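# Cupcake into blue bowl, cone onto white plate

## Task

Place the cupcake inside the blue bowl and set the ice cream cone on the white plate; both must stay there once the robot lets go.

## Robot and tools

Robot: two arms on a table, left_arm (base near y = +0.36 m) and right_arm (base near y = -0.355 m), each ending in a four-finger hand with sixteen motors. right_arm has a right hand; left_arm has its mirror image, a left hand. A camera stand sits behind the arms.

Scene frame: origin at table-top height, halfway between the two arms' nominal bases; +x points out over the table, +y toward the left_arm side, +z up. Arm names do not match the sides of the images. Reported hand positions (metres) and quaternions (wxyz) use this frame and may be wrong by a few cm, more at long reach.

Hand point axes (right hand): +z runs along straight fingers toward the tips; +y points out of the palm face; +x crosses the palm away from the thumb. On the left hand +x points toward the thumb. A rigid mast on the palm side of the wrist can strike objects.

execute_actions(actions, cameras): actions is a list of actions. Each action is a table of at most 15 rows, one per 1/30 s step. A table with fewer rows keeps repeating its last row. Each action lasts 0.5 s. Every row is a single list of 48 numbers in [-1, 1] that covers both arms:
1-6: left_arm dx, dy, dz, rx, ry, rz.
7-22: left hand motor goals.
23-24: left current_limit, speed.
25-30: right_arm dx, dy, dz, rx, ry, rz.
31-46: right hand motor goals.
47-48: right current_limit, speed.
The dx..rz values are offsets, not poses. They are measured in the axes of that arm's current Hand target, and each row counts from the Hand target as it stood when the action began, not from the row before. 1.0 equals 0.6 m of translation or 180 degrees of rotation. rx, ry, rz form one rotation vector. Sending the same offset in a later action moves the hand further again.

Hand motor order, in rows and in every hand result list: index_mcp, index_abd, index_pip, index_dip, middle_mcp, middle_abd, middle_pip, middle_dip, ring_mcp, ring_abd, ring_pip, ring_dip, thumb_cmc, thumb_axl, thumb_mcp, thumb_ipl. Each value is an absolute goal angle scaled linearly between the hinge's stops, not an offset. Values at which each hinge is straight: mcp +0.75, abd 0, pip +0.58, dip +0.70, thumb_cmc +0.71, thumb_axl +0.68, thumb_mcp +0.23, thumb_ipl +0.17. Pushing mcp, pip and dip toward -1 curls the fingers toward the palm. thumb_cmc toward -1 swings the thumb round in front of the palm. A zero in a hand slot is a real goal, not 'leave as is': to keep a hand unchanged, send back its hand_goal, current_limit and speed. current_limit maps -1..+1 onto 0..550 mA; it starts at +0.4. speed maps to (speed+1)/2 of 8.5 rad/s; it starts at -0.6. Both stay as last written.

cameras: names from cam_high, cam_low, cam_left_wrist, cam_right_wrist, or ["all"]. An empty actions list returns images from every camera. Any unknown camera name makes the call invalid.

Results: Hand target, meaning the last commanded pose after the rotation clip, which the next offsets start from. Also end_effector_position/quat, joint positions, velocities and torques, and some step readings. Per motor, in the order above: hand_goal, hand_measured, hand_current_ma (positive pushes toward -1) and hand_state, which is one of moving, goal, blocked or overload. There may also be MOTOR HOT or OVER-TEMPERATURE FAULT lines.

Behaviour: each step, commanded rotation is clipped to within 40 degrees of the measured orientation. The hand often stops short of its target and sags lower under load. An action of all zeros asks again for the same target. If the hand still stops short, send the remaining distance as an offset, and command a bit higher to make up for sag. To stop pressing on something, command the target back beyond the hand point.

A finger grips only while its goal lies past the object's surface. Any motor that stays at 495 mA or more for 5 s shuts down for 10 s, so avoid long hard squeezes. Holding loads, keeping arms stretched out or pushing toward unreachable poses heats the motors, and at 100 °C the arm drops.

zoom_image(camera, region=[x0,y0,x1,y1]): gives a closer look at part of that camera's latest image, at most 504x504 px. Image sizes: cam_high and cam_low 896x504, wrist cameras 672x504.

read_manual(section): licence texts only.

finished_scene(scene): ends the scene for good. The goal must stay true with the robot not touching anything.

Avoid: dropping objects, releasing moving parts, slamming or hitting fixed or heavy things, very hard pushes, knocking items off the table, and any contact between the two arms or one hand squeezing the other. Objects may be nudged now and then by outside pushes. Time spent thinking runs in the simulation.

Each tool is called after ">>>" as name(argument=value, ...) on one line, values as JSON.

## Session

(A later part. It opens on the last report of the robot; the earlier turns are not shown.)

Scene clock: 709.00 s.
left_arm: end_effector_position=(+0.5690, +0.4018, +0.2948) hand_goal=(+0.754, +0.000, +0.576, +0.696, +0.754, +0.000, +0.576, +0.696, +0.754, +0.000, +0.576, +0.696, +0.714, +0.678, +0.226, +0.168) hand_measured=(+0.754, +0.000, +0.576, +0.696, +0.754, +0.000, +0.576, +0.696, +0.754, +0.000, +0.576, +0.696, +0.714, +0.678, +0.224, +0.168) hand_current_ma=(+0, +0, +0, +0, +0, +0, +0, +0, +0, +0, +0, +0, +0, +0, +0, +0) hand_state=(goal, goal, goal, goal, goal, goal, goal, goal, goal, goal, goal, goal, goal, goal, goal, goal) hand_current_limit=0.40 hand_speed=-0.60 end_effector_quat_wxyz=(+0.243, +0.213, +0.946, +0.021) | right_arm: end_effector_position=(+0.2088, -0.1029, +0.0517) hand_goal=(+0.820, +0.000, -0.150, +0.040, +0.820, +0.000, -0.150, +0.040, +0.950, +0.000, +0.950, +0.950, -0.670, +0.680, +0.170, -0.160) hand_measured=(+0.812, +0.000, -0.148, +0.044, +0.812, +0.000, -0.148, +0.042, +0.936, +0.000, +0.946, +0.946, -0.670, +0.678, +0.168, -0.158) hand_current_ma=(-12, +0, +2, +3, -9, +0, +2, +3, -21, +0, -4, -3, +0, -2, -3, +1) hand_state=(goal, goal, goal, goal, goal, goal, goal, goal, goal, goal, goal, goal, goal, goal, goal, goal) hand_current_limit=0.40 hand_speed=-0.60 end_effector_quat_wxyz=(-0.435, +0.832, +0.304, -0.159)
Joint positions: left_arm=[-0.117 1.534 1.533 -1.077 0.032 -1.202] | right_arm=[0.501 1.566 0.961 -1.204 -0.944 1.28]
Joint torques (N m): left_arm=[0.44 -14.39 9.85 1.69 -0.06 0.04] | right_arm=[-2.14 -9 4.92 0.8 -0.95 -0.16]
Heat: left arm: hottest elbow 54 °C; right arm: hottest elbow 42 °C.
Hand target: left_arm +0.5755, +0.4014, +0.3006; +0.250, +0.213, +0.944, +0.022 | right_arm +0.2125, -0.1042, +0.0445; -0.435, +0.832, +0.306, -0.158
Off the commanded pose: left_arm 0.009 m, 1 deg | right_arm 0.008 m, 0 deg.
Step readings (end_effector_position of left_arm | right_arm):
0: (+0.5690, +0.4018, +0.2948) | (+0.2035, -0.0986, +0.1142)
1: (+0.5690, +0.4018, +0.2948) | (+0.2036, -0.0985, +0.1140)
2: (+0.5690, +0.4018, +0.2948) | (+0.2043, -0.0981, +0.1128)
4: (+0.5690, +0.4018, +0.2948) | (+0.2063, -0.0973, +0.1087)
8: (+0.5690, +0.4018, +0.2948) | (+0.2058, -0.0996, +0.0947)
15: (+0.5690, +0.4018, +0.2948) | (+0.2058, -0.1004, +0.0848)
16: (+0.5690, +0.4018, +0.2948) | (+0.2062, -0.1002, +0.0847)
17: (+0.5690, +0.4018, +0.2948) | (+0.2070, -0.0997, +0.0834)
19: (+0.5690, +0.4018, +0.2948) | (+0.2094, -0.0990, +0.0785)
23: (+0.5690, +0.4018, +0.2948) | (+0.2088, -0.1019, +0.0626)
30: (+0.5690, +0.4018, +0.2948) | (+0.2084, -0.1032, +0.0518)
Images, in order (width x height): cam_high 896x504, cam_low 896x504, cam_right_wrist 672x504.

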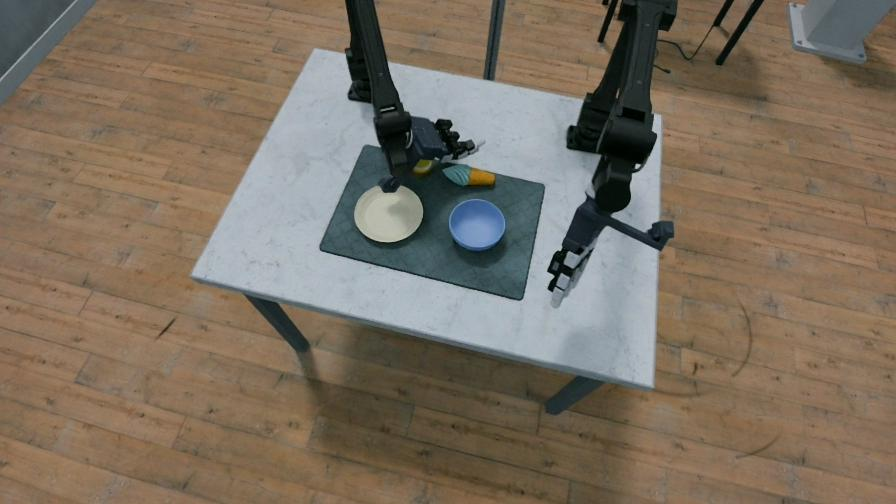

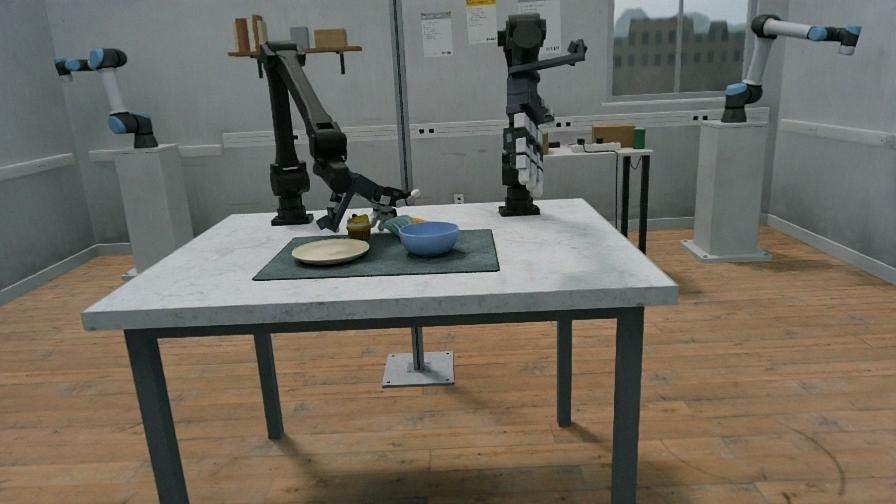

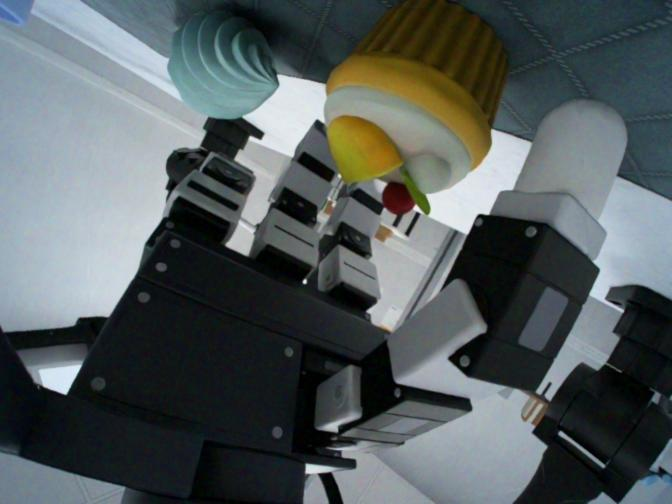

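>>> execute_actions(actions=[[[0,0,0,0,0,0,0.754,0,0.576,0.696,0.754,0,0.576,0.696,0.754,0,0.576,0.696,0.714,0.678,0.226,0.168,0.4,-0.6,0.0,0.014,0.01,0,0,0,0.7,0,-0.25,0.0,0.7,0,-0.25,0.0,0.95,0,0.95,0.95,-0.67,0.68,0.08,-0.16,0.4,-0.6]],[[0,0,0,0,0,0,0.754,0,0.576,0.696,0.754,0,0.576,0.696,0.754,0,0.576,0.696,0.714,0.678,0.226,0.168,0.4,-0.6,0.0,0.0,0.0,0,0,0,0.59,0,-0.3,-0.03,0.59,0,-0.3,-0.03,0.95,0,0.95,0.95,-0.67,0.68,0.0,-0.16,0.4,-0.8]]], cameras=["cam_high","cam_low","cam_right_wrist"])

>>> zoom_image(camera="cam_low", region=[280, 160, 440, 280])

Scene clock: 742.13 s.
left_arm: end_effector_position=(+0.5690, +0.4018, +0.2948) hand_goal=(+0.754, +0.000, +0.576, +0.696, +0.754, +0.000, +0.576, +0.696, +0.754, +0.000, +0.576, +0.696, +0.714, +0.678, +0.226, +0.168) hand_measured=(+0.754, +0.000, +0.576, +0.696, +0.754, +0.000, +0.576, +0.696, +0.754, +0.000, +0.576, +0.696, +0.714, +0.678, +0.224, +0.168) hand_current_ma=(+0, +0, +0, +0, +0, +0, +0, +0, +0, +0, +0, +0, +0, +0, +0, +0) hand_state=(goal, goal, goal, goal, goal, goal, goal, goal, goal, goal, goal, goal, goal, goal, goal, goal) hand_current_limit=0.40 hand_speed=-0.60 end_effector_quat_wxyz=(+0.243, +0.213, +0.946, +0.021) | right_arm: end_effector_position=(+0.2112, -0.1016, +0.0443) hand_goal=(+0.590, +0.000, -0.300, -0.030, +0.590, +0.000, -0.300, -0.030, +0.950, +0.000, +0.950, +0.950, -0.670, +0.680, +0.000, -0.160) hand_measured=(+0.586, +0.000, -0.296, -0.026, +0.632, +0.000, -0.280, -0.024, +0.936, +0.000, +0.946, +0.946, -0.664, +0.680, +0.036, -0.154) hand_current_ma=(-3, +0, +4, +3, +105, +0, +33, +8, -21, +0, -4, -3, +7, +0, +107, +10) hand_state=(goal, goal, goal, goal, blocked, goal, goal, goal, goal, goal, goal, goal, goal, goal, blocked, goal) hand_current_limit=0.40 hand_speed=-0.80 end_effector_quat_wxyz=(-0.436, +0.832, +0.307, -0.155)
Joint positions: left_arm=[-0.117 1.534 1.533 -1.077 0.032 -1.202] | right_arm=[0.501 1.577 0.953 -1.174 -0.943 1.279]
Joint torques (N m): left_arm=[0.56 -14.74 9.88 1.77 -0.05 0.02] | right_arm=[-0.97 -8.47 4.63 0.94 -0.95 -0.09]
Heat: left arm: hottest elbow 54 °C; right arm: hottest elbow 40 °C.
Hand target: left_arm +0.5755, +0.4014, +0.3006; +0.250, +0.213, +0.944, +0.022 | right_arm +0.2124, -0.1041, +0.0342; -0.435, +0.832, +0.306, -0.158
Off the commanded pose: left_arm 0.009 m, 1 deg | right_arm 0.011 m, 0 deg.
Step readings (end_effector_position of left_arm | right_arm):
0: (+0.5690, +0.4018, +0.2948) | (+0.2088, -0.1029, +0.0517)
1: (+0.5690, +0.4018, +0.2948) | (+0.2089, -0.1029, +0.0517)
2: (+0.5690, +0.4018, +0.2948) | (+0.2095, -0.1025, +0.0515)
4: (+0.5690, +0.4018, +0.2948) | (+0.2111, -0.1016, +0.0505)
8: (+0.5690, +0.4018, +0.2948) | (+0.2118, -0.1012, +0.0473)
15: (+0.5690, +0.4018, +0.2948) | (+0.2111, -0.1017, +0.0444)
16: (+0.5690, +0.4018, +0.2948) | (+0.2111, -0.1016, +0.0444)
17: (+0.5690, +0.4018, +0.2948) | (+0.2111, -0.1016, +0.0444)
19: (+0.5690, +0.4018, +0.2948) | (+0.2112, -0.1016, +0.0443)
23: (+0.5690, +0.4018, +0.2948) | (+0.2112, -0.1016, +0.0443)
30: (+0.5690, +0.4018, +0.2948) | (+0.2112, -0.1016, +0.0443)
Images, in order (width x height): cam_high 896x504, cam_low 896x504, cam_right_wrist 672x504.

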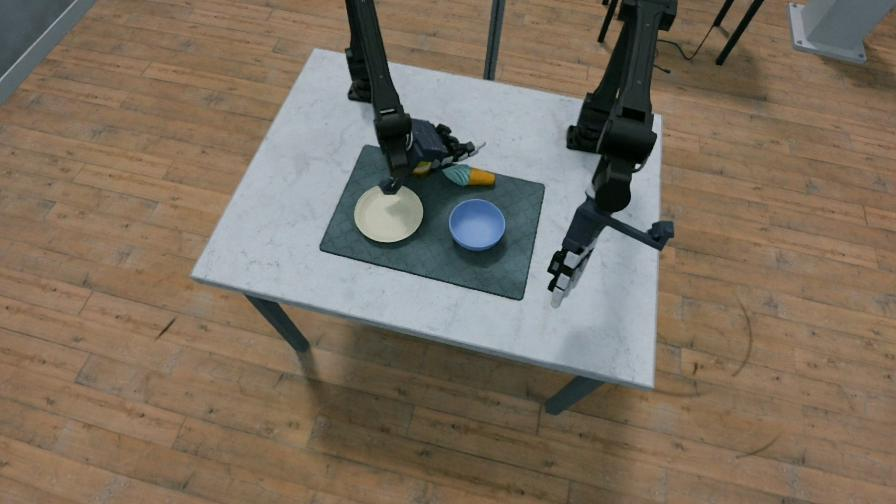

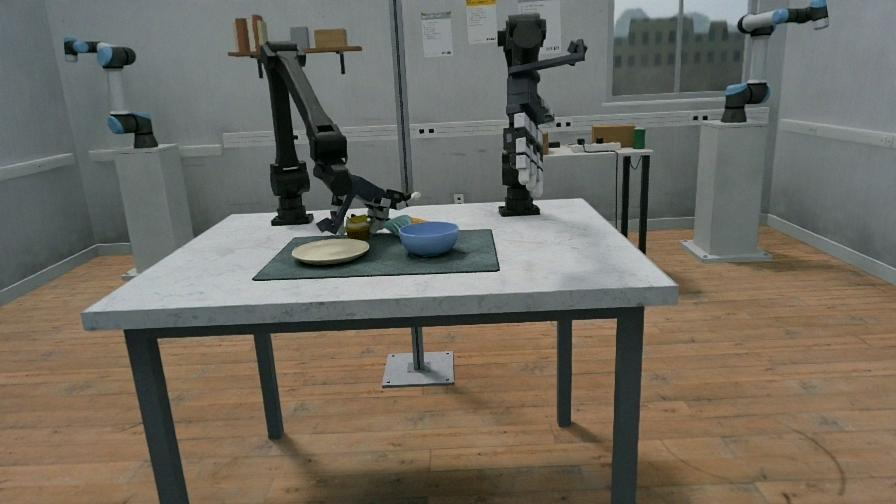

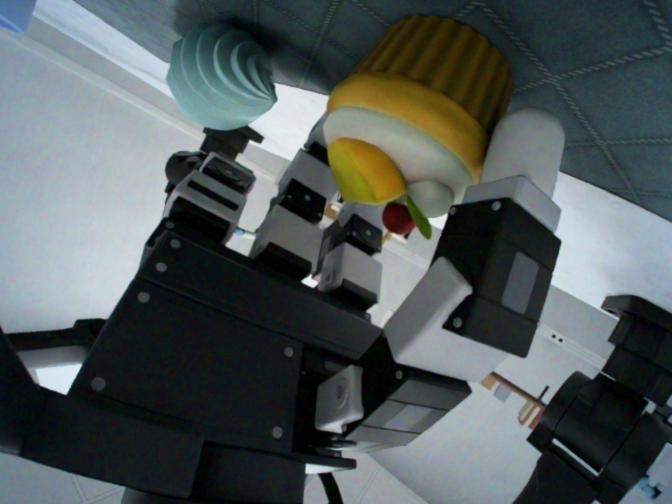

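Scaled by 3.150 from the camera's 896x504 image, which has a finer 1280x720 frame.

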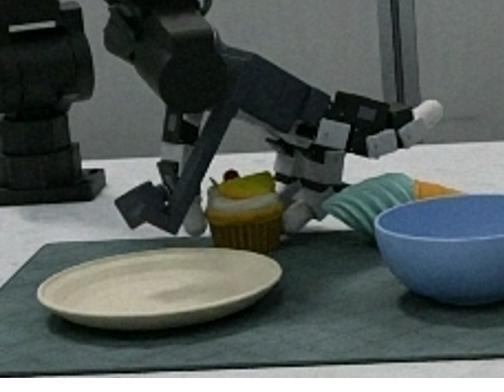

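>>> execute_actions(actions=[[[0,0,0,0,0,0,0.754,0,0.576,0.696,0.754,0,0.576,0.696,0.754,0,0.576,0.696,0.714,0.678,0.226,0.168,0.4,-0.6,0.0,0.0,0.0,0,0,0,0.41,0,-0.33,-0.05,0.41,0,-0.33,-0.05,0.95,0,0.95,0.95,-0.67,0.68,-0.17,-0.21,0.4,-0.8]],[[0,0,0,0,0,0,0.754,0,0.576,0.696,0.754,0,0.576,0.696,0.754,0,0.576,0.696,0.714,0.678,0.226,0.168,0.4,-0.6,0.0,0.0,0.0,0,0,0,0.41,0,-0.33,-0.05,0.41,0,-0.33,-0.05,0.95,0,0.95,0.95,-0.67,0.68,-0.17,-0.21,0.4,-0.8]]], cameras=["cam_high","cam_low","cam_right_wrist"])

>>> zoom_image(camera="cam_low", region=[280, 160, 440, 280])

Scene clock: 761.33 s.
left_arm: end_effector_position=(+0.5690, +0.4018, +0.2948) hand_goal=(+0.754, +0.000, +0.576, +0.696, +0.754, +0.000, +0.576, +0.696, +0.754, +0.000, +0.576, +0.696, +0.714, +0.678, +0.226, +0.168) hand_measured=(+0.754, +0.000, +0.576, +0.696, +0.754, +0.000, +0.576, +0.696, +0.754, +0.000, +0.576, +0.696, +0.714, +0.678, +0.224, +0.168) hand_current_ma=(+0, +0, +0, +0, +0, +0, +0, +0, +0, +0, +0, +0, +0, +0, +0, +0) hand_state=(goal, goal, goal, goal, goal, goal, goal, goal, goal, goal, goal, goal, goal, goal, goal, goal) hand_current_limit=0.40 hand_speed=-0.60 end_effector_quat_wxyz=(+0.243, +0.213, +0.946, +0.021) | right_arm: end_effector_position=(+0.2112, -0.1016, +0.0443) hand_goal=(+0.410, +0.000, -0.330, -0.050, +0.410, +0.000, -0.330, -0.050, +0.950, +0.000, +0.950, +0.950, -0.670, +0.680, -0.170, -0.210) hand_measured=(+0.462, +0.002, -0.318, -0.046, +0.616, -0.004, -0.280, -0.026, +0.936, +0.000, +0.946, +0.946, -0.644, +0.688, +0.032, -0.166) hand_current_ma=(+141, +2, +18, +4, +385, -2, +122, +45, -21, +0, -4, -3, +50, +13, +385, +154) hand_state=(blocked, goal, goal, goal, blocked, goal, blocked, blocked, goal, goal, goal, goal, blocked, goal, blocked, blocked) hand_current_limit=0.40 hand_speed=-0.80 end_effector_quat_wxyz=(-0.436, +0.832, +0.307, -0.154)
Joint positions: left_arm=[-0.117 1.534 1.533 -1.077 0.032 -1.202] | right_arm=[0.501 1.577 0.953 -1.174 -0.943 1.279]
Joint torques (N m): left_arm=[0.62 -14.51 9.88 1.76 -0.07 0.03] | right_arm=[-1.14 -8.47 4.52 0.96 -0.96 -0.09]
Heat: left arm: hottest elbow 54 °C; right arm: hottest elbow 38 °C.
Hand target: left_arm +0.5755, +0.4014, +0.3006; +0.250, +0.213, +0.944, +0.022 | right_arm +0.2124, -0.1041, +0.0342; -0.435, +0.832, +0.306, -0.158
Off the commanded pose: left_arm 0.009 m, 1 deg | right_arm 0.011 m, 0 deg.
Step readings (end_effector_position of left_arm | right_arm):
0: (+0.5690, +0.4018, +0.2948) | (+0.2112, -0.1016, +0.0443)
1: (+0.5690, +0.4018, +0.2948) | (+0.2112, -0.1016, +0.0443)
2: (+0.5690, +0.4018, +0.2948) | (+0.2112, -0.1016, +0.0443)
4: (+0.5690, +0.4018, +0.2948) | (+0.2112, -0.1016, +0.0443)
8: (+0.5690, +0.4018, +0.2948) | (+0.2112, -0.1016, +0.0443)
15: (+0.5690, +0.4018, +0.2948) | (+0.2112, -0.1016, +0.0443)
16: (+0.5690, +0.4018, +0.2948) | (+0.2112, -0.1016, +0.0443)
17: (+0.5690, +0.4018, +0.2948) | (+0.2112, -0.1016, +0.0443)
19: (+0.5690, +0.4018, +0.2948) | (+0.2112, -0.1016, +0.0443)
23: (+0.5690, +0.4018, +0.2948) | (+0.2112, -0.1016, +0.0443)
30: (+0.5690, +0.4018, +0.2948) | (+0.2112, -0.1016, +0.0443)
Images, in order (width x height): cam_high 896x504, cam_low 896x504, cam_right_wrist 672x504.

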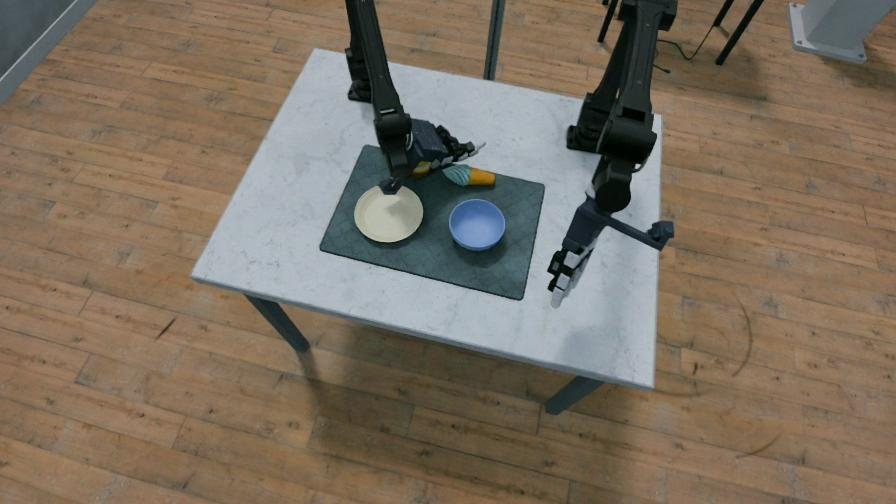

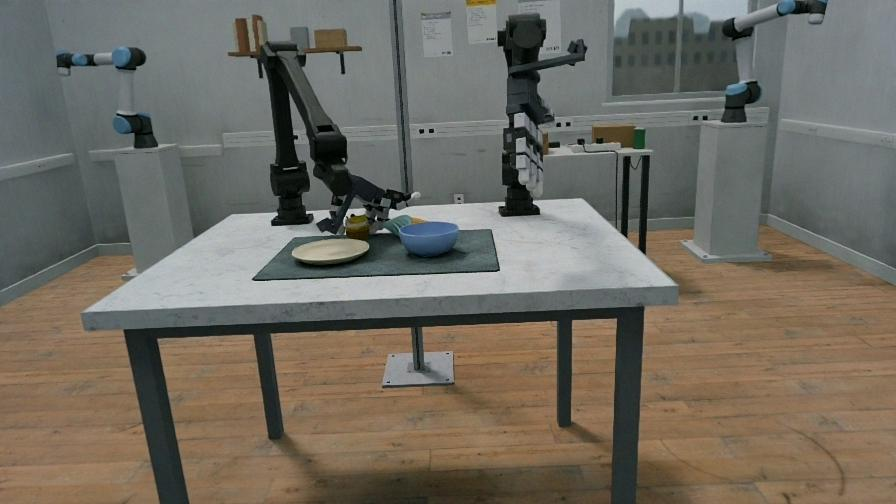

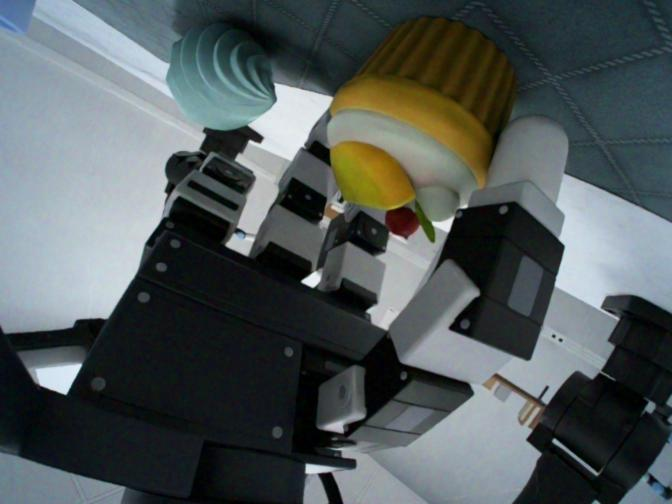

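Scaled by 3.150 from the camera's 896x504 image, which has a finer 1280x720 frame.

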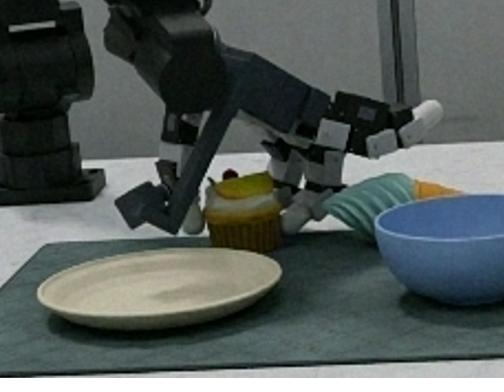

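>>> execute_actions(actions=[[[0,0,0,0,0,0,0.754,0,0.576,0.696,0.754,0,0.576,0.696,0.754,0,0.576,0.696,0.714,0.678,0.226,0.168,0.4,-0.6,0.0,-0.055,-0.038,0,0,0,0.41,0,-0.33,-0.05,0.41,0,-0.33,-0.05,0.95,0,0.95,0.95,-0.67,0.68,-0.17,-0.21,0.4,-0.8]]], cameras=["cam_low","cam_right_wrist"])

>>> zoom_image(camera="cam_low", region=[280, 160, 440, 280])

Scene clock: 772.23 s.
left_arm: end_effector_position=(+0.5690, +0.4018, +0.2948) hand_goal=(+0.754, +0.000, +0.576, +0.696, +0.754, +0.000, +0.576, +0.696, +0.754, +0.000, +0.576, +0.696, +0.714, +0.678, +0.226, +0.168) hand_measured=(+0.754, +0.000, +0.576, +0.696, +0.754, +0.000, +0.576, +0.696, +0.754, +0.000, +0.576, +0.696, +0.714, +0.678, +0.224, +0.168) hand_current_ma=(+0, +0, +0, +0, +0, +0, +0, +0, +0, +0, +0, +0, +0, +0, +0, +0) hand_state=(goal, goal, goal, goal, goal, goal, goal, goal, goal, goal, goal, goal, goal, goal, goal, goal) hand_current_limit=0.40 hand_speed=-0.60 end_effector_quat_wxyz=(+0.243, +0.213, +0.946, +0.021) | right_arm: end_effector_position=(+0.1983, -0.1093, +0.0635) hand_goal=(+0.410, +0.000, -0.330, -0.050, +0.410, +0.000, -0.330, -0.050, +0.950, +0.000, +0.950, +0.950, -0.670, +0.680, -0.170, -0.210) hand_measured=(+0.462, +0.002, -0.316, -0.046, +0.614, -0.004, -0.278, -0.026, +0.936, +0.000, +0.946, +0.946, -0.644, +0.688, +0.032, -0.166) hand_current_ma=(+141, +2, +20, +4, +385, -3, +130, +45, -21, +0, -4, -3, +50, +13, +385, +154) hand_state=(blocked, goal, goal, goal, blocked, goal, blocked, blocked, goal, goal, goal, goal, blocked, goal, blocked, blocked) hand_current_limit=0.40 hand_speed=-0.80 end_effector_quat_wxyz=(-0.432, +0.833, +0.298, -0.173)
Joint positions: left_arm=[-0.117 1.534 1.533 -1.077 0.032 -1.202] | right_arm=[0.501 1.538 0.96 -1.262 -0.943 1.279]
Joint torques (N m): left_arm=[0.44 -14.39 9.74 1.72 -0.06 0.05] | right_arm=[-1.49 -9.93 7.71 0.18 -0.94 -0.13]
Heat: left arm: hottest elbow 54 °C; right arm: hottest shoulder 37 °C.
Hand target: left_arm +0.5755, +0.4014, +0.3006; +0.250, +0.213, +0.944, +0.022 | right_arm +0.2121, -0.1042, +0.0743; -0.435, +0.832, +0.306, -0.158
Off the commanded pose: left_arm 0.009 m, 1 deg | right_arm 0.018 m, 2 deg.
Step readings (end_effector_position of left_arm | right_arm):
0: (+0.5690, +0.4018, +0.2948) | (+0.2112, -0.1016, +0.0443)
1: (+0.5690, +0.4018, +0.2948) | (+0.2112, -0.1016, +0.0443)
2: (+0.5690, +0.4018, +0.2948) | (+0.2104, -0.1021, +0.0445)
4: (+0.5690, +0.4018, +0.2948) | (+0.2062, -0.1045, +0.0463)
8: (+0.5690, +0.4018, +0.2948) | (+0.1988, -0.1090, +0.0543)
15: (+0.5690, +0.4018, +0.2948) | (+0.1985, -0.1092, +0.0632)
Images, in order (width x height): cam_low 896x504, cam_right_wrist 672x504.

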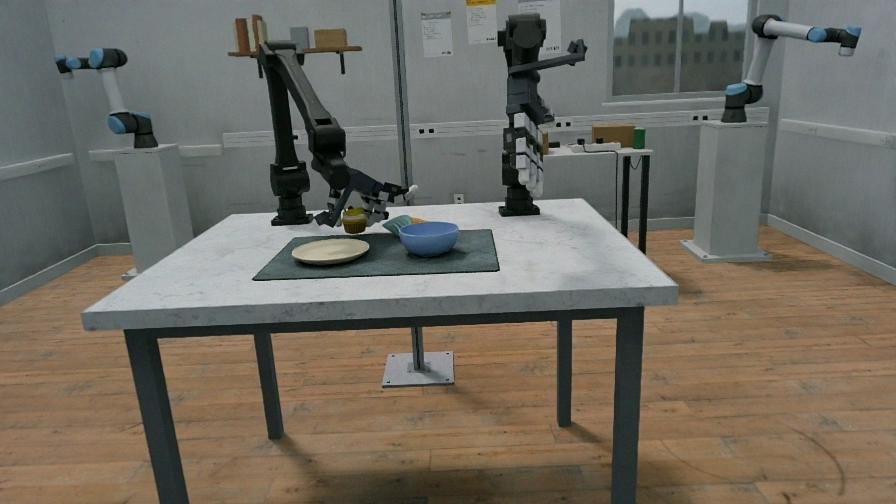

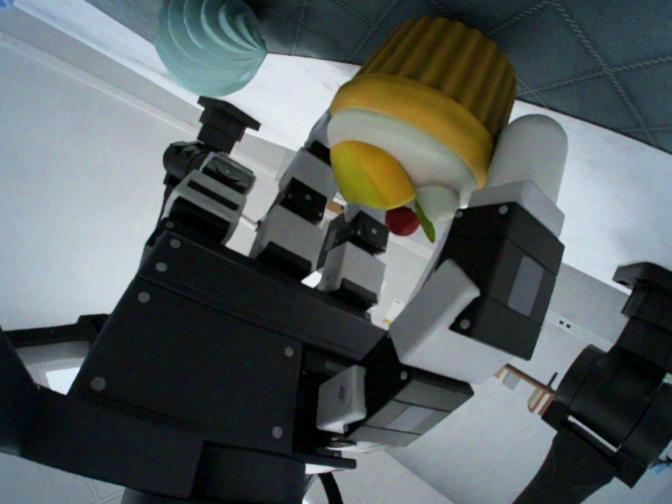

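Scaled by 3.150 from the camera's 896x504 image, which has a finer 1280x720 frame.

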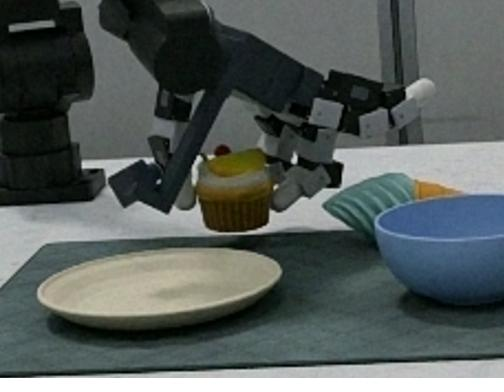

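>>> execute_actions(actions=[[[0,0,0,0,0,0,0.754,0,0.576,0.696,0.754,0,0.576,0.696,0.754,0,0.576,0.696,0.714,0.678,0.226,0.168,0.4,-0.6,0.0,-0.104,-0.073,0,0,0,0.41,0,-0.33,-0.05,0.41,0,-0.33,-0.05,0.95,0,0.95,0.95,-0.67,0.68,-0.17,-0.21,0.4,-0.8]],[[0,0,0,0,0,0,0.754,0,0.576,0.696,0.754,0,0.576,0.696,0.754,0,0.576,0.696,0.714,0.678,0.226,0.168,0.4,-0.6,0.14,-0.015,0.022,0,0,0,0.41,0,-0.33,-0.05,0.41,0,-0.33,-0.05,0.95,0,0.95,0.95,-0.67,0.68,-0.17,-0.21,0.4,-0.8]],[[0,0,0,0,0,0,0.754,0,0.576,0.696,0.754,0,0.576,0.696,0.754,0,0.576,0.696,0.714,0.678,0.226,0.168,0.4,-0.6,0.14,-0.015,0.022,0,0,0,0.41,0,-0.33,-0.05,0.41,0,-0.33,-0.05,0.95,0,0.95,0.95,-0.67,0.68,-0.17,-0.21,0.4,-0.8]],[[0,0,0,0,0,0,0.754,0,0.576,0.696,0.754,0,0.576,0.696,0.754,0,0.576,0.696,0.714,0.678,0.226,0.168,0.4,-0.6,0.14,-0.015,0.022,0,0,0,0.41,0,-0.33,-0.05,0.41,0,-0.33,-0.05,0.95,0,0.95,0.95,-0.67,0.68,-0.17,-0.21,0.4,-0.8]]], cameras=["cam_high","cam_low","cam_right_wrist"])

>>> zoom_image(camera="cam_low", region=[320, 130, 520, 280])

>>> zoom_image(camera="cam_high", region=[400, 140, 560, 270])

Scene clock: 851.23 s.
left_arm: end_effector_position=(+0.5690, +0.4018, +0.2948) hand_goal=(+0.754, +0.000, +0.576, +0.696, +0.754, +0.000, +0.576, +0.696, +0.754, +0.000, +0.576, +0.696, +0.714, +0.678, +0.226, +0.168) hand_measured=(+0.754, +0.000, +0.576, +0.696, +0.754, +0.000, +0.576, +0.696, +0.754, +0.000, +0.576, +0.696, +0.714, +0.678, +0.224, +0.168) hand_current_ma=(+0, +0, +0, +0, +0, +0, +0, +0, +0, +0, +0, +0, +0, +0, +0, +0) hand_state=(goal, goal, goal, goal, goal, goal, goal, goal, goal, goal, goal, goal, goal, goal, goal, goal) hand_current_limit=0.40 hand_speed=-0.60 end_effector_quat_wxyz=(+0.243, +0.213, +0.946, +0.021) | right_arm: end_effector_position=(+0.3677, +0.0866, +0.1509) hand_goal=(+0.410, +0.000, -0.330, -0.050, +0.410, +0.000, -0.330, -0.050, +0.950, +0.000, +0.950, +0.950, -0.670, +0.680, -0.170, -0.210) hand_measured=(+0.462, +0.004, -0.316, -0.046, +0.612, -0.004, -0.276, -0.026, +0.936, +0.000, +0.946, +0.946, -0.644, +0.688, +0.032, -0.166) hand_current_ma=(+137, +4, +22, +4, +385, -4, +136, +45, -21, +0, -4, -3, +52, +13, +385, +154) hand_state=(blocked, goal, goal, goal, blocked, goal, blocked, blocked, goal, goal, goal, goal, blocked, goal, blocked, blocked) hand_current_limit=0.40 hand_speed=-0.80 end_effector_quat_wxyz=(-0.437, +0.831, +0.306, -0.154)
Joint positions: left_arm=[-0.117 1.534 1.533 -1.077 0.032 -1.202] | right_arm=[0.634 2.013 1.882 -1.478 -0.964 1.51]
Joint torques (N m): left_arm=[0.73 -14.45 9.84 1.77 -0.06 0.01] | right_arm=[-0.67 -17.2 9.84 0.34 -1.03 0.08]
Heat: left arm: hottest elbow 55 °C; right arm: hottest elbow 43 °C.
Hand target: left_arm +0.5755, +0.4014, +0.3006; +0.250, +0.213, +0.944, +0.022 | right_arm +0.3733, +0.0951, +0.1509; -0.435, +0.832, +0.306, -0.158
Off the commanded pose: left_arm 0.009 m, 1 deg | right_arm 0.010 m, 1 deg.
Step readings (end_effector_position of left_arm | right_arm):
0: (+0.5690, +0.4018, +0.2948) | (+0.1983, -0.1093, +0.0635)
1: (+0.5690, +0.4018, +0.2948) | (+0.1984, -0.1092, +0.0642)
2: (+0.5690, +0.4018, +0.2948) | (+0.1972, -0.1102, +0.0670)
4: (+0.5690, +0.4018, +0.2948) | (+0.1939, -0.1124, +0.0789)
8: (+0.5690, +0.4018, +0.2948) | (+0.1976, -0.1102, +0.1158)
15: (+0.5690, +0.4018, +0.2948) | (+0.2040, -0.1062, +0.1467)
16: (+0.5690, +0.4018, +0.2948) | (+0.2039, -0.1063, +0.1464)
17: (+0.5690, +0.4018, +0.2948) | (+0.2056, -0.1047, +0.1465)
19: (+0.5690, +0.4018, +0.2948) | (+0.2159, -0.0937, +0.1481)
23: (+0.5690, +0.4018, +0.2948) | (+0.2483, -0.0605, +0.1491)
30: (+0.5690, +0.4018, +0.2948) | (+0.2533, -0.0480, +0.1422)
31: (+0.5690, +0.4018, +0.2948) | (+0.2541, -0.0473, +0.1430)
32: (+0.5690, +0.4018, +0.2948) | (+0.2560, -0.0444, +0.1444)
34: (+0.5690, +0.4018, +0.2948) | (+0.2700, -0.0308, +0.1494)
38: (+0.5690, +0.4018, +0.2948) | (+0.3041, +0.0053, +0.1556)
45: (+0.5690, +0.4018, +0.2948) | (+0.3103, +0.0198, +0.1449)
46: (+0.5690, +0.4018, +0.2948) | (+0.3110, +0.0207, +0.1446)
47: (+0.5690, +0.4018, +0.2948) | (+0.3129, +0.0233, +0.1449)
49: (+0.5690, +0.4018, +0.2948) | (+0.3264, +0.0388, +0.1492)
53: (+0.5690, +0.4018, +0.2948) | (+0.3594, +0.0710, +0.1564)
60: (+0.5690, +0.4018, +0.2948) | (+0.3674, +0.0856, +0.1501)
Images, in order (width x height): cam_high 896x504, cam_low 896x504, cam_right_wrist 672x504.

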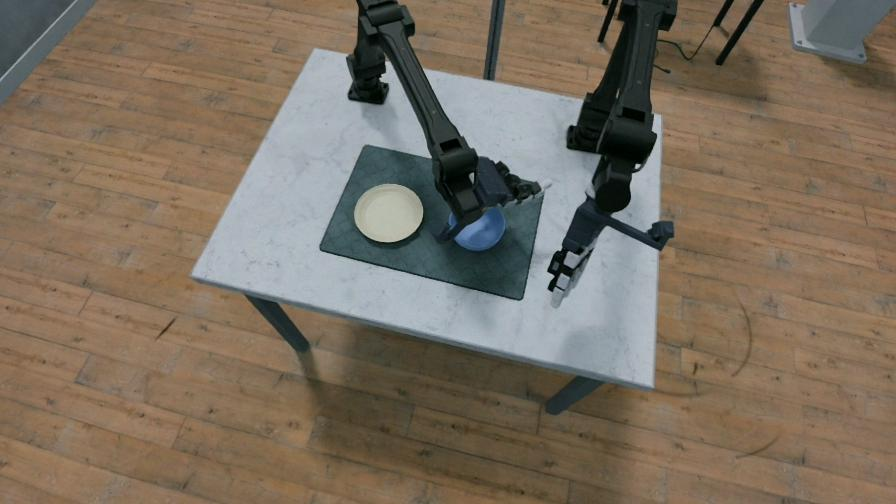

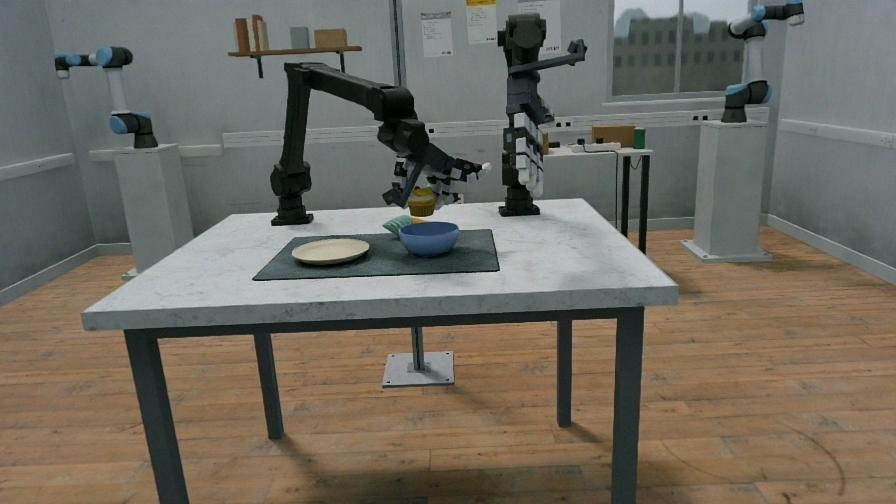

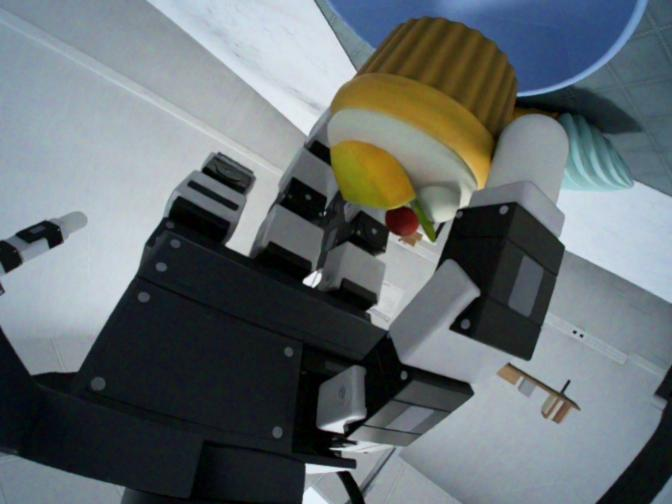

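Scaled by 2.520 from the camera's 896x504 image, which has a finer 1280x720 frame.

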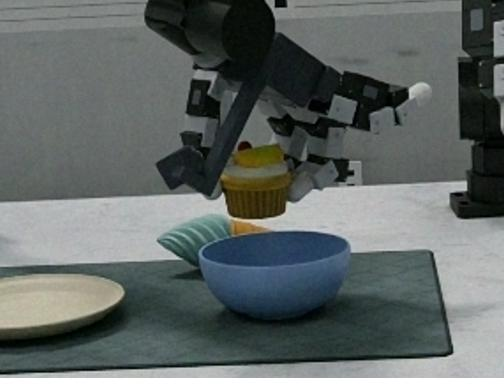

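Scaled by 3.150 from the camera's 896x504 image, which has a finer 1280x720 frame.

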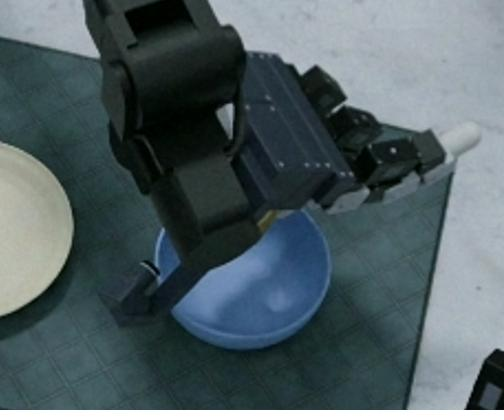

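>>> execute_actions(actions=[[[0,0,0,0,0,0,0.754,0,0.576,0.696,0.754,0,0.576,0.696,0.754,0,0.576,0.696,0.714,0.678,0.226,0.168,0.4,-0.6,0.0115,0.074,0.04,0,0,0,0.41,0,-0.33,-0.05,0.41,0,-0.33,-0.05,0.95,0,0.95,0.95,-0.67,0.68,-0.17,-0.21,0.4,-0.8]]], cameras=["cam_high","cam_low","cam_right_wrist"])

>>> zoom_image(camera="cam_low", region=[320, 130, 520, 280])

>>> zoom_image(camera="cam_high", region=[400, 140, 560, 270])

Scene clock: 885.80 s.
left_arm: end_effector_position=(+0.5690, +0.4018, +0.2948) hand_goal=(+0.754, +0.000, +0.576, +0.696, +0.754, +0.000, +0.576, +0.696, +0.754, +0.000, +0.576, +0.696, +0.714, +0.678, +0.226, +0.168) hand_measured=(+0.754, +0.000, +0.576, +0.696, +0.754, +0.000, +0.576, +0.696, +0.754, +0.000, +0.576, +0.696, +0.714, +0.678, +0.224, +0.168) hand_current_ma=(+0, +0, +0, +0, +0, +0, +0, +0, +0, +0, +0, +0, +0, +0, +0, +0) hand_state=(goal, goal, goal, goal, goal, goal, goal, goal, goal, goal, goal, goal, goal, goal, goal, goal) hand_current_limit=0.40 hand_speed=-0.60 end_effector_quat_wxyz=(+0.243, +0.213, +0.946, +0.021) | right_arm: end_effector_position=(+0.3784, +0.0950, +0.1159) hand_goal=(+0.410, +0.000, -0.330, -0.050, +0.410, +0.000, -0.330, -0.050, +0.950, +0.000, +0.950, +0.950, -0.670, +0.680, -0.170, -0.210) hand_measured=(+0.462, +0.004, -0.316, -0.046, +0.612, -0.004, -0.276, -0.026, +0.936, +0.000, +0.946, +0.946, -0.644, +0.688, +0.032, -0.166) hand_current_ma=(+137, +4, +22, +4, +385, -4, +136, +45, -21, +0, -4, -3, +52, +13, +385, +154) hand_state=(blocked, goal, goal, goal, blocked, goal, blocked, blocked, goal, goal, goal, goal, blocked, goal, blocked, blocked) hand_current_limit=0.40 hand_speed=-0.80 end_effector_quat_wxyz=(-0.437, +0.831, +0.306, -0.155)
Joint positions: left_arm=[-0.117 1.534 1.533 -1.077 0.032 -1.202] | right_arm=[0.634 2.07 1.882 -1.423 -0.964 1.51]
Joint torques (N m): left_arm=[0.15 -14.45 9.85 1.7 -0.04 0.02] | right_arm=[-1.03 -17.2 6.54 1.11 -1.05 -0.11]
Heat: left arm: hottest elbow 55 °C; right arm: hottest elbow 49 °C.
Hand target: left_arm +0.5755, +0.4014, +0.3006; +0.250, +0.213, +0.944, +0.022 | right_arm +0.3824, +0.0953, +0.1008; -0.435, +0.832, +0.306, -0.158
Off the commanded pose: left_arm 0.009 m, 1 deg | right_arm 0.016 m, 0 deg.
Step readings (end_effector_position of left_arm | right_arm):
0: (+0.5690, +0.4018, +0.2948) | (+0.3676, +0.0866, +0.1509)
1: (+0.5690, +0.4018, +0.2948) | (+0.3676, +0.0866, +0.1509)
2: (+0.5690, +0.4018, +0.2948) | (+0.3680, +0.0869, +0.1502)
4: (+0.5690, +0.4018, +0.2948) | (+0.3710, +0.0892, +0.1478)
8: (+0.5690, +0.4018, +0.2948) | (+0.3768, +0.0938, +0.1361)
15: (+0.5690, +0.4018, +0.2948) | (+0.3784, +0.0951, +0.1170)
Images, in order (width x height): cam_high 896x504, cam_low 896x504, cam_right_wrist 672x504.

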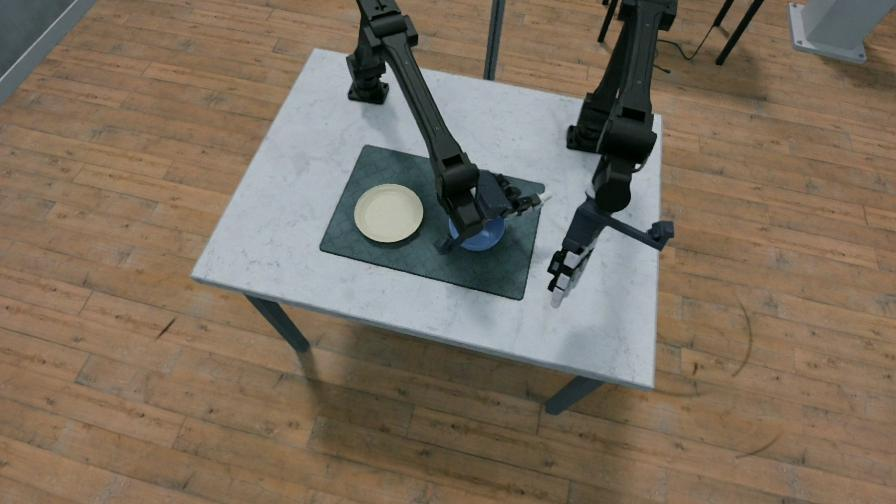

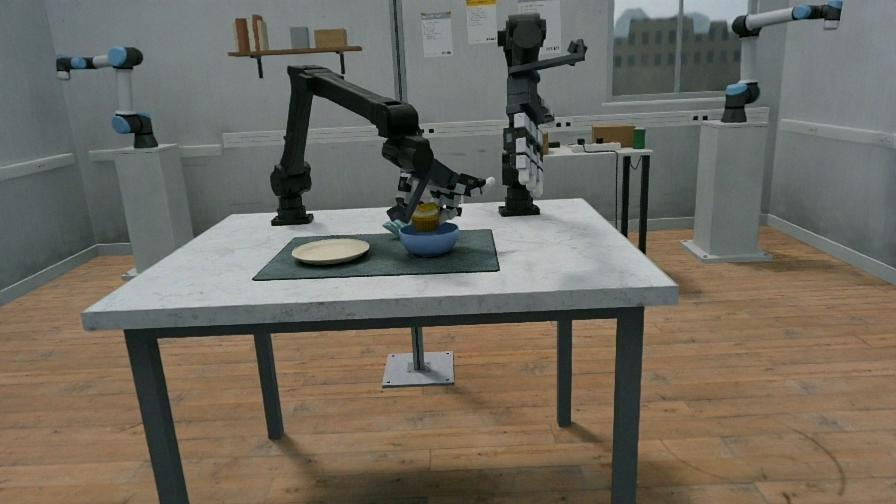

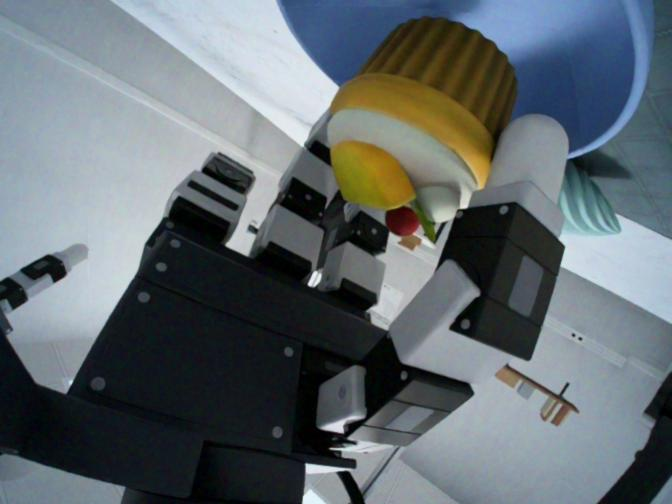

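Scaled by 2.520 from the camera's 896x504 image, which has a finer 1280x720 frame.

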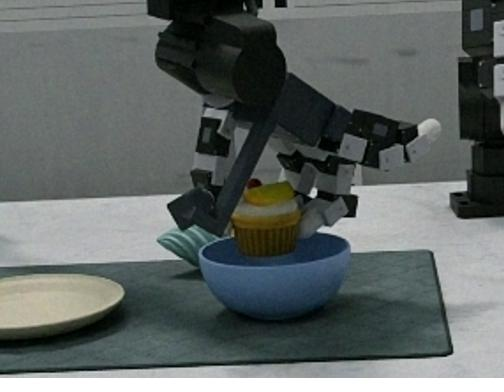

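Scaled by 3.150 from the camera's 896x504 image, which has a finer 1280x720 frame.

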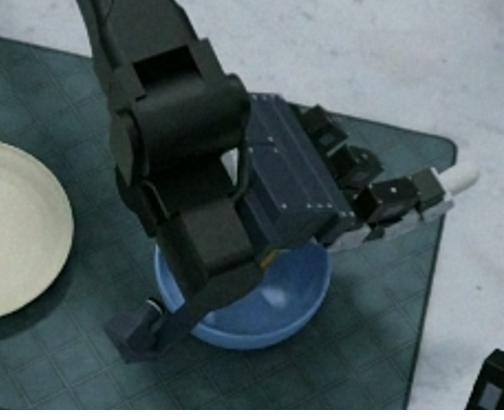

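>>> execute_actions(actions=[[[0,0,0,0,0,0,0.754,0,0.576,0.696,0.754,0,0.576,0.696,0.754,0,0.576,0.696,0.714,0.678,0.226,0.168,0.4,-0.6,-0.004,0.03,0.018,0,0,0,0.41,0,-0.33,-0.05,0.41,0,-0.33,-0.05,0.95,0,0.95,0.95,-0.67,0.68,-0.17,-0.21,0.4,-0.8]],[[0,0,0,0,0,0,0.754,0,0.576,0.696,0.754,0,0.576,0.696,0.754,0,0.576,0.696,0.714,0.678,0.226,0.168,0.4,-0.6,0,0.03,0.018,0,0,0,0.41,0,-0.33,-0.05,0.41,0,-0.33,-0.05,0.95,0,0.95,0.95,-0.67,0.68,-0.17,-0.21,0.4,-0.8]]], cameras=["cam_high","cam_low","cam_right_wrist"])

>>> zoom_image(camera="cam_low", region=[320, 130, 520, 280])

Scene clock: 905.83 s.
left_arm: end_effector_position=(+0.5690, +0.4018, +0.2948) hand_goal=(+0.754, +0.000, +0.576, +0.696, +0.754, +0.000, +0.576, +0.696, +0.754, +0.000, +0.576, +0.696, +0.714, +0.678, +0.226, +0.168) hand_measured=(+0.754, +0.000, +0.576, +0.696, +0.754, +0.000, +0.576, +0.696, +0.754, +0.000, +0.576, +0.696, +0.714, +0.678, +0.224, +0.168) hand_current_ma=(+0, +0, +0, +0, +0, +0, +0, +0, +0, +0, +0, +0, +0, +0, +0, +0) hand_state=(goal, goal, goal, goal, goal, goal, goal, goal, goal, goal, goal, goal, goal, goal, goal, goal) hand_current_limit=0.40 hand_speed=-0.60 end_effector_quat_wxyz=(+0.243, +0.213, +0.946, +0.021) | right_arm: end_effector_position=(+0.3729, +0.0976, +0.0932) hand_goal=(+0.410, +0.000, -0.330, -0.050, +0.410, +0.000, -0.330, -0.050, +0.950, +0.000, +0.950, +0.950, -0.670, +0.680, -0.170, -0.210) hand_measured=(+0.462, +0.012, -0.312, -0.048, +0.612, -0.004, -0.274, -0.026, +0.936, +0.000, +0.946, +0.946, -0.642, +0.688, +0.032, -0.166) hand_current_ma=(+144, +16, +30, +2, +385, -4, +146, +45, -21, +0, -4, -3, +54, +13, +385, +154) hand_state=(blocked, goal, goal, goal, blocked, goal, blocked, blocked, goal, goal, goal, goal, blocked, goal, blocked, blocked) hand_current_limit=0.40 hand_speed=-0.80 end_effector_quat_wxyz=(-0.446, +0.826, +0.309, -0.153)
Joint positions: left_arm=[-0.117 1.534 1.533 -1.077 0.032 -1.202] | right_arm=[0.638 2.071 1.818 -1.348 -0.982 1.508]
Joint torques (N m): left_arm=[0.32 -14.8 9.92 1.65 -0.08 0.03] | right_arm=[-2.43 -15.97 5.82 1.63 -0.16 -0.17]
Heat: left arm: hottest elbow 55 °C; right arm: hottest elbow 46 °C.
Hand target: left_arm +0.5755, +0.4014, +0.3006; +0.250, +0.213, +0.944, +0.022 | right_arm +0.3826, +0.0916, +0.0590; -0.435, +0.832, +0.306, -0.158
Off the commanded pose: left_arm 0.009 m, 1 deg | right_arm 0.036 m, 2 deg.
Step readings (end_effector_position of left_arm | right_arm):
0: (+0.5690, +0.4018, +0.2948) | (+0.3784, +0.0950, +0.1159)
1: (+0.5690, +0.4018, +0.2948) | (+0.3785, +0.0951, +0.1159)
2: (+0.5690, +0.4018, +0.2948) | (+0.3787, +0.0953, +0.1147)
4: (+0.5690, +0.4018, +0.2948) | (+0.3794, +0.0958, +0.1113)
8: (+0.5690, +0.4018, +0.2948) | (+0.3768, +0.0942, +0.1028)
15: (+0.5690, +0.4018, +0.2948) | (+0.3768, +0.0947, +0.1018)
16: (+0.5690, +0.4018, +0.2948) | (+0.3768, +0.0947, +0.1017)
17: (+0.5690, +0.4018, +0.2948) | (+0.3767, +0.0950, +0.1008)
19: (+0.5690, +0.4018, +0.2948) | (+0.3765, +0.0959, +0.0991)
23: (+0.5690, +0.4018, +0.2948) | (+0.3737, +0.0961, +0.0945)
30: (+0.5690, +0.4018, +0.2948) | (+0.3729, +0.0976, +0.0932)
Images, in order (width x height): cam_high 896x504, cam_low 896x504, cam_right_wrist 672x504.

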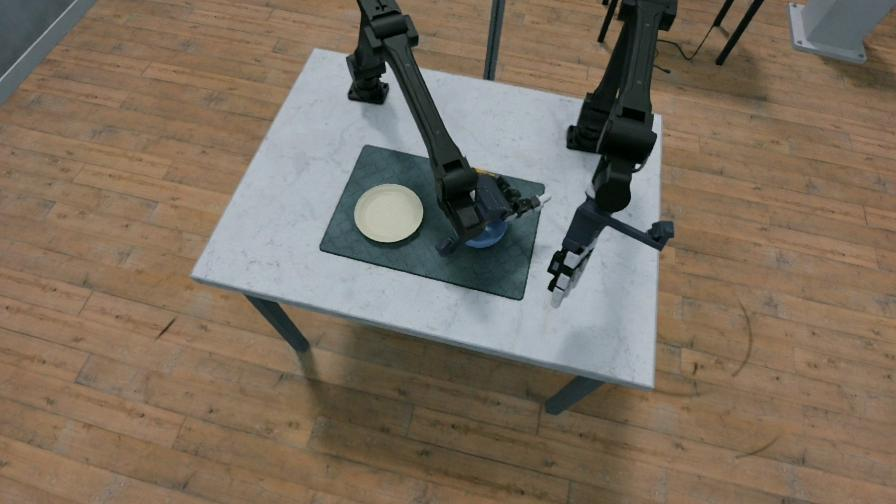

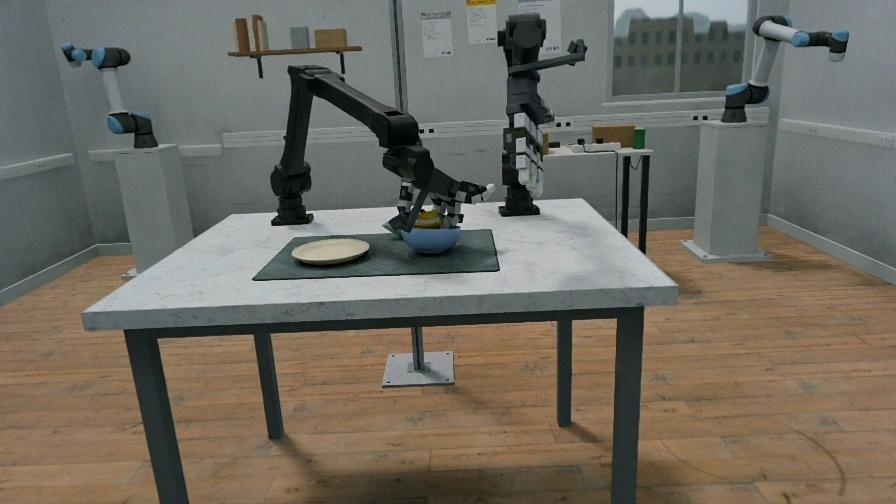

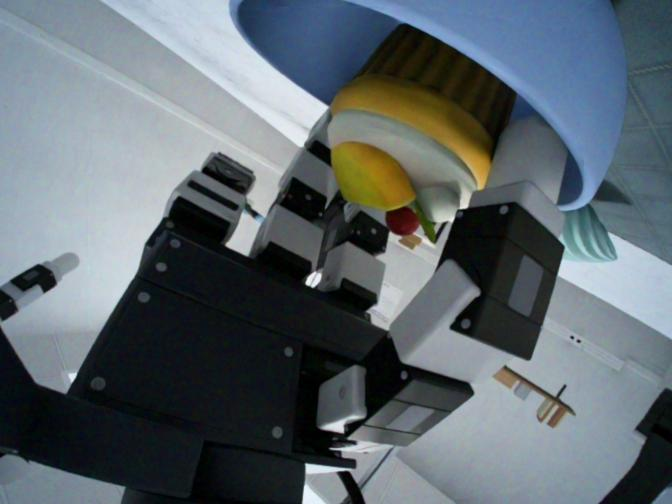

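Scaled by 2.520 from the camera's 896x504 image, which has a finer 1280x720 frame.

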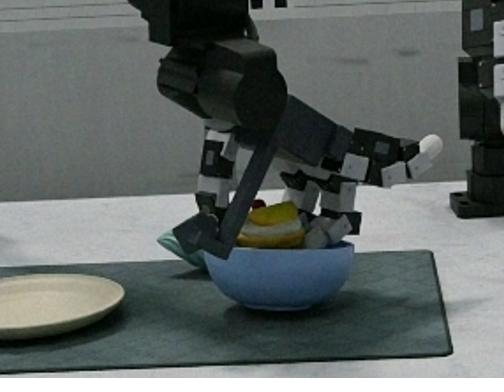

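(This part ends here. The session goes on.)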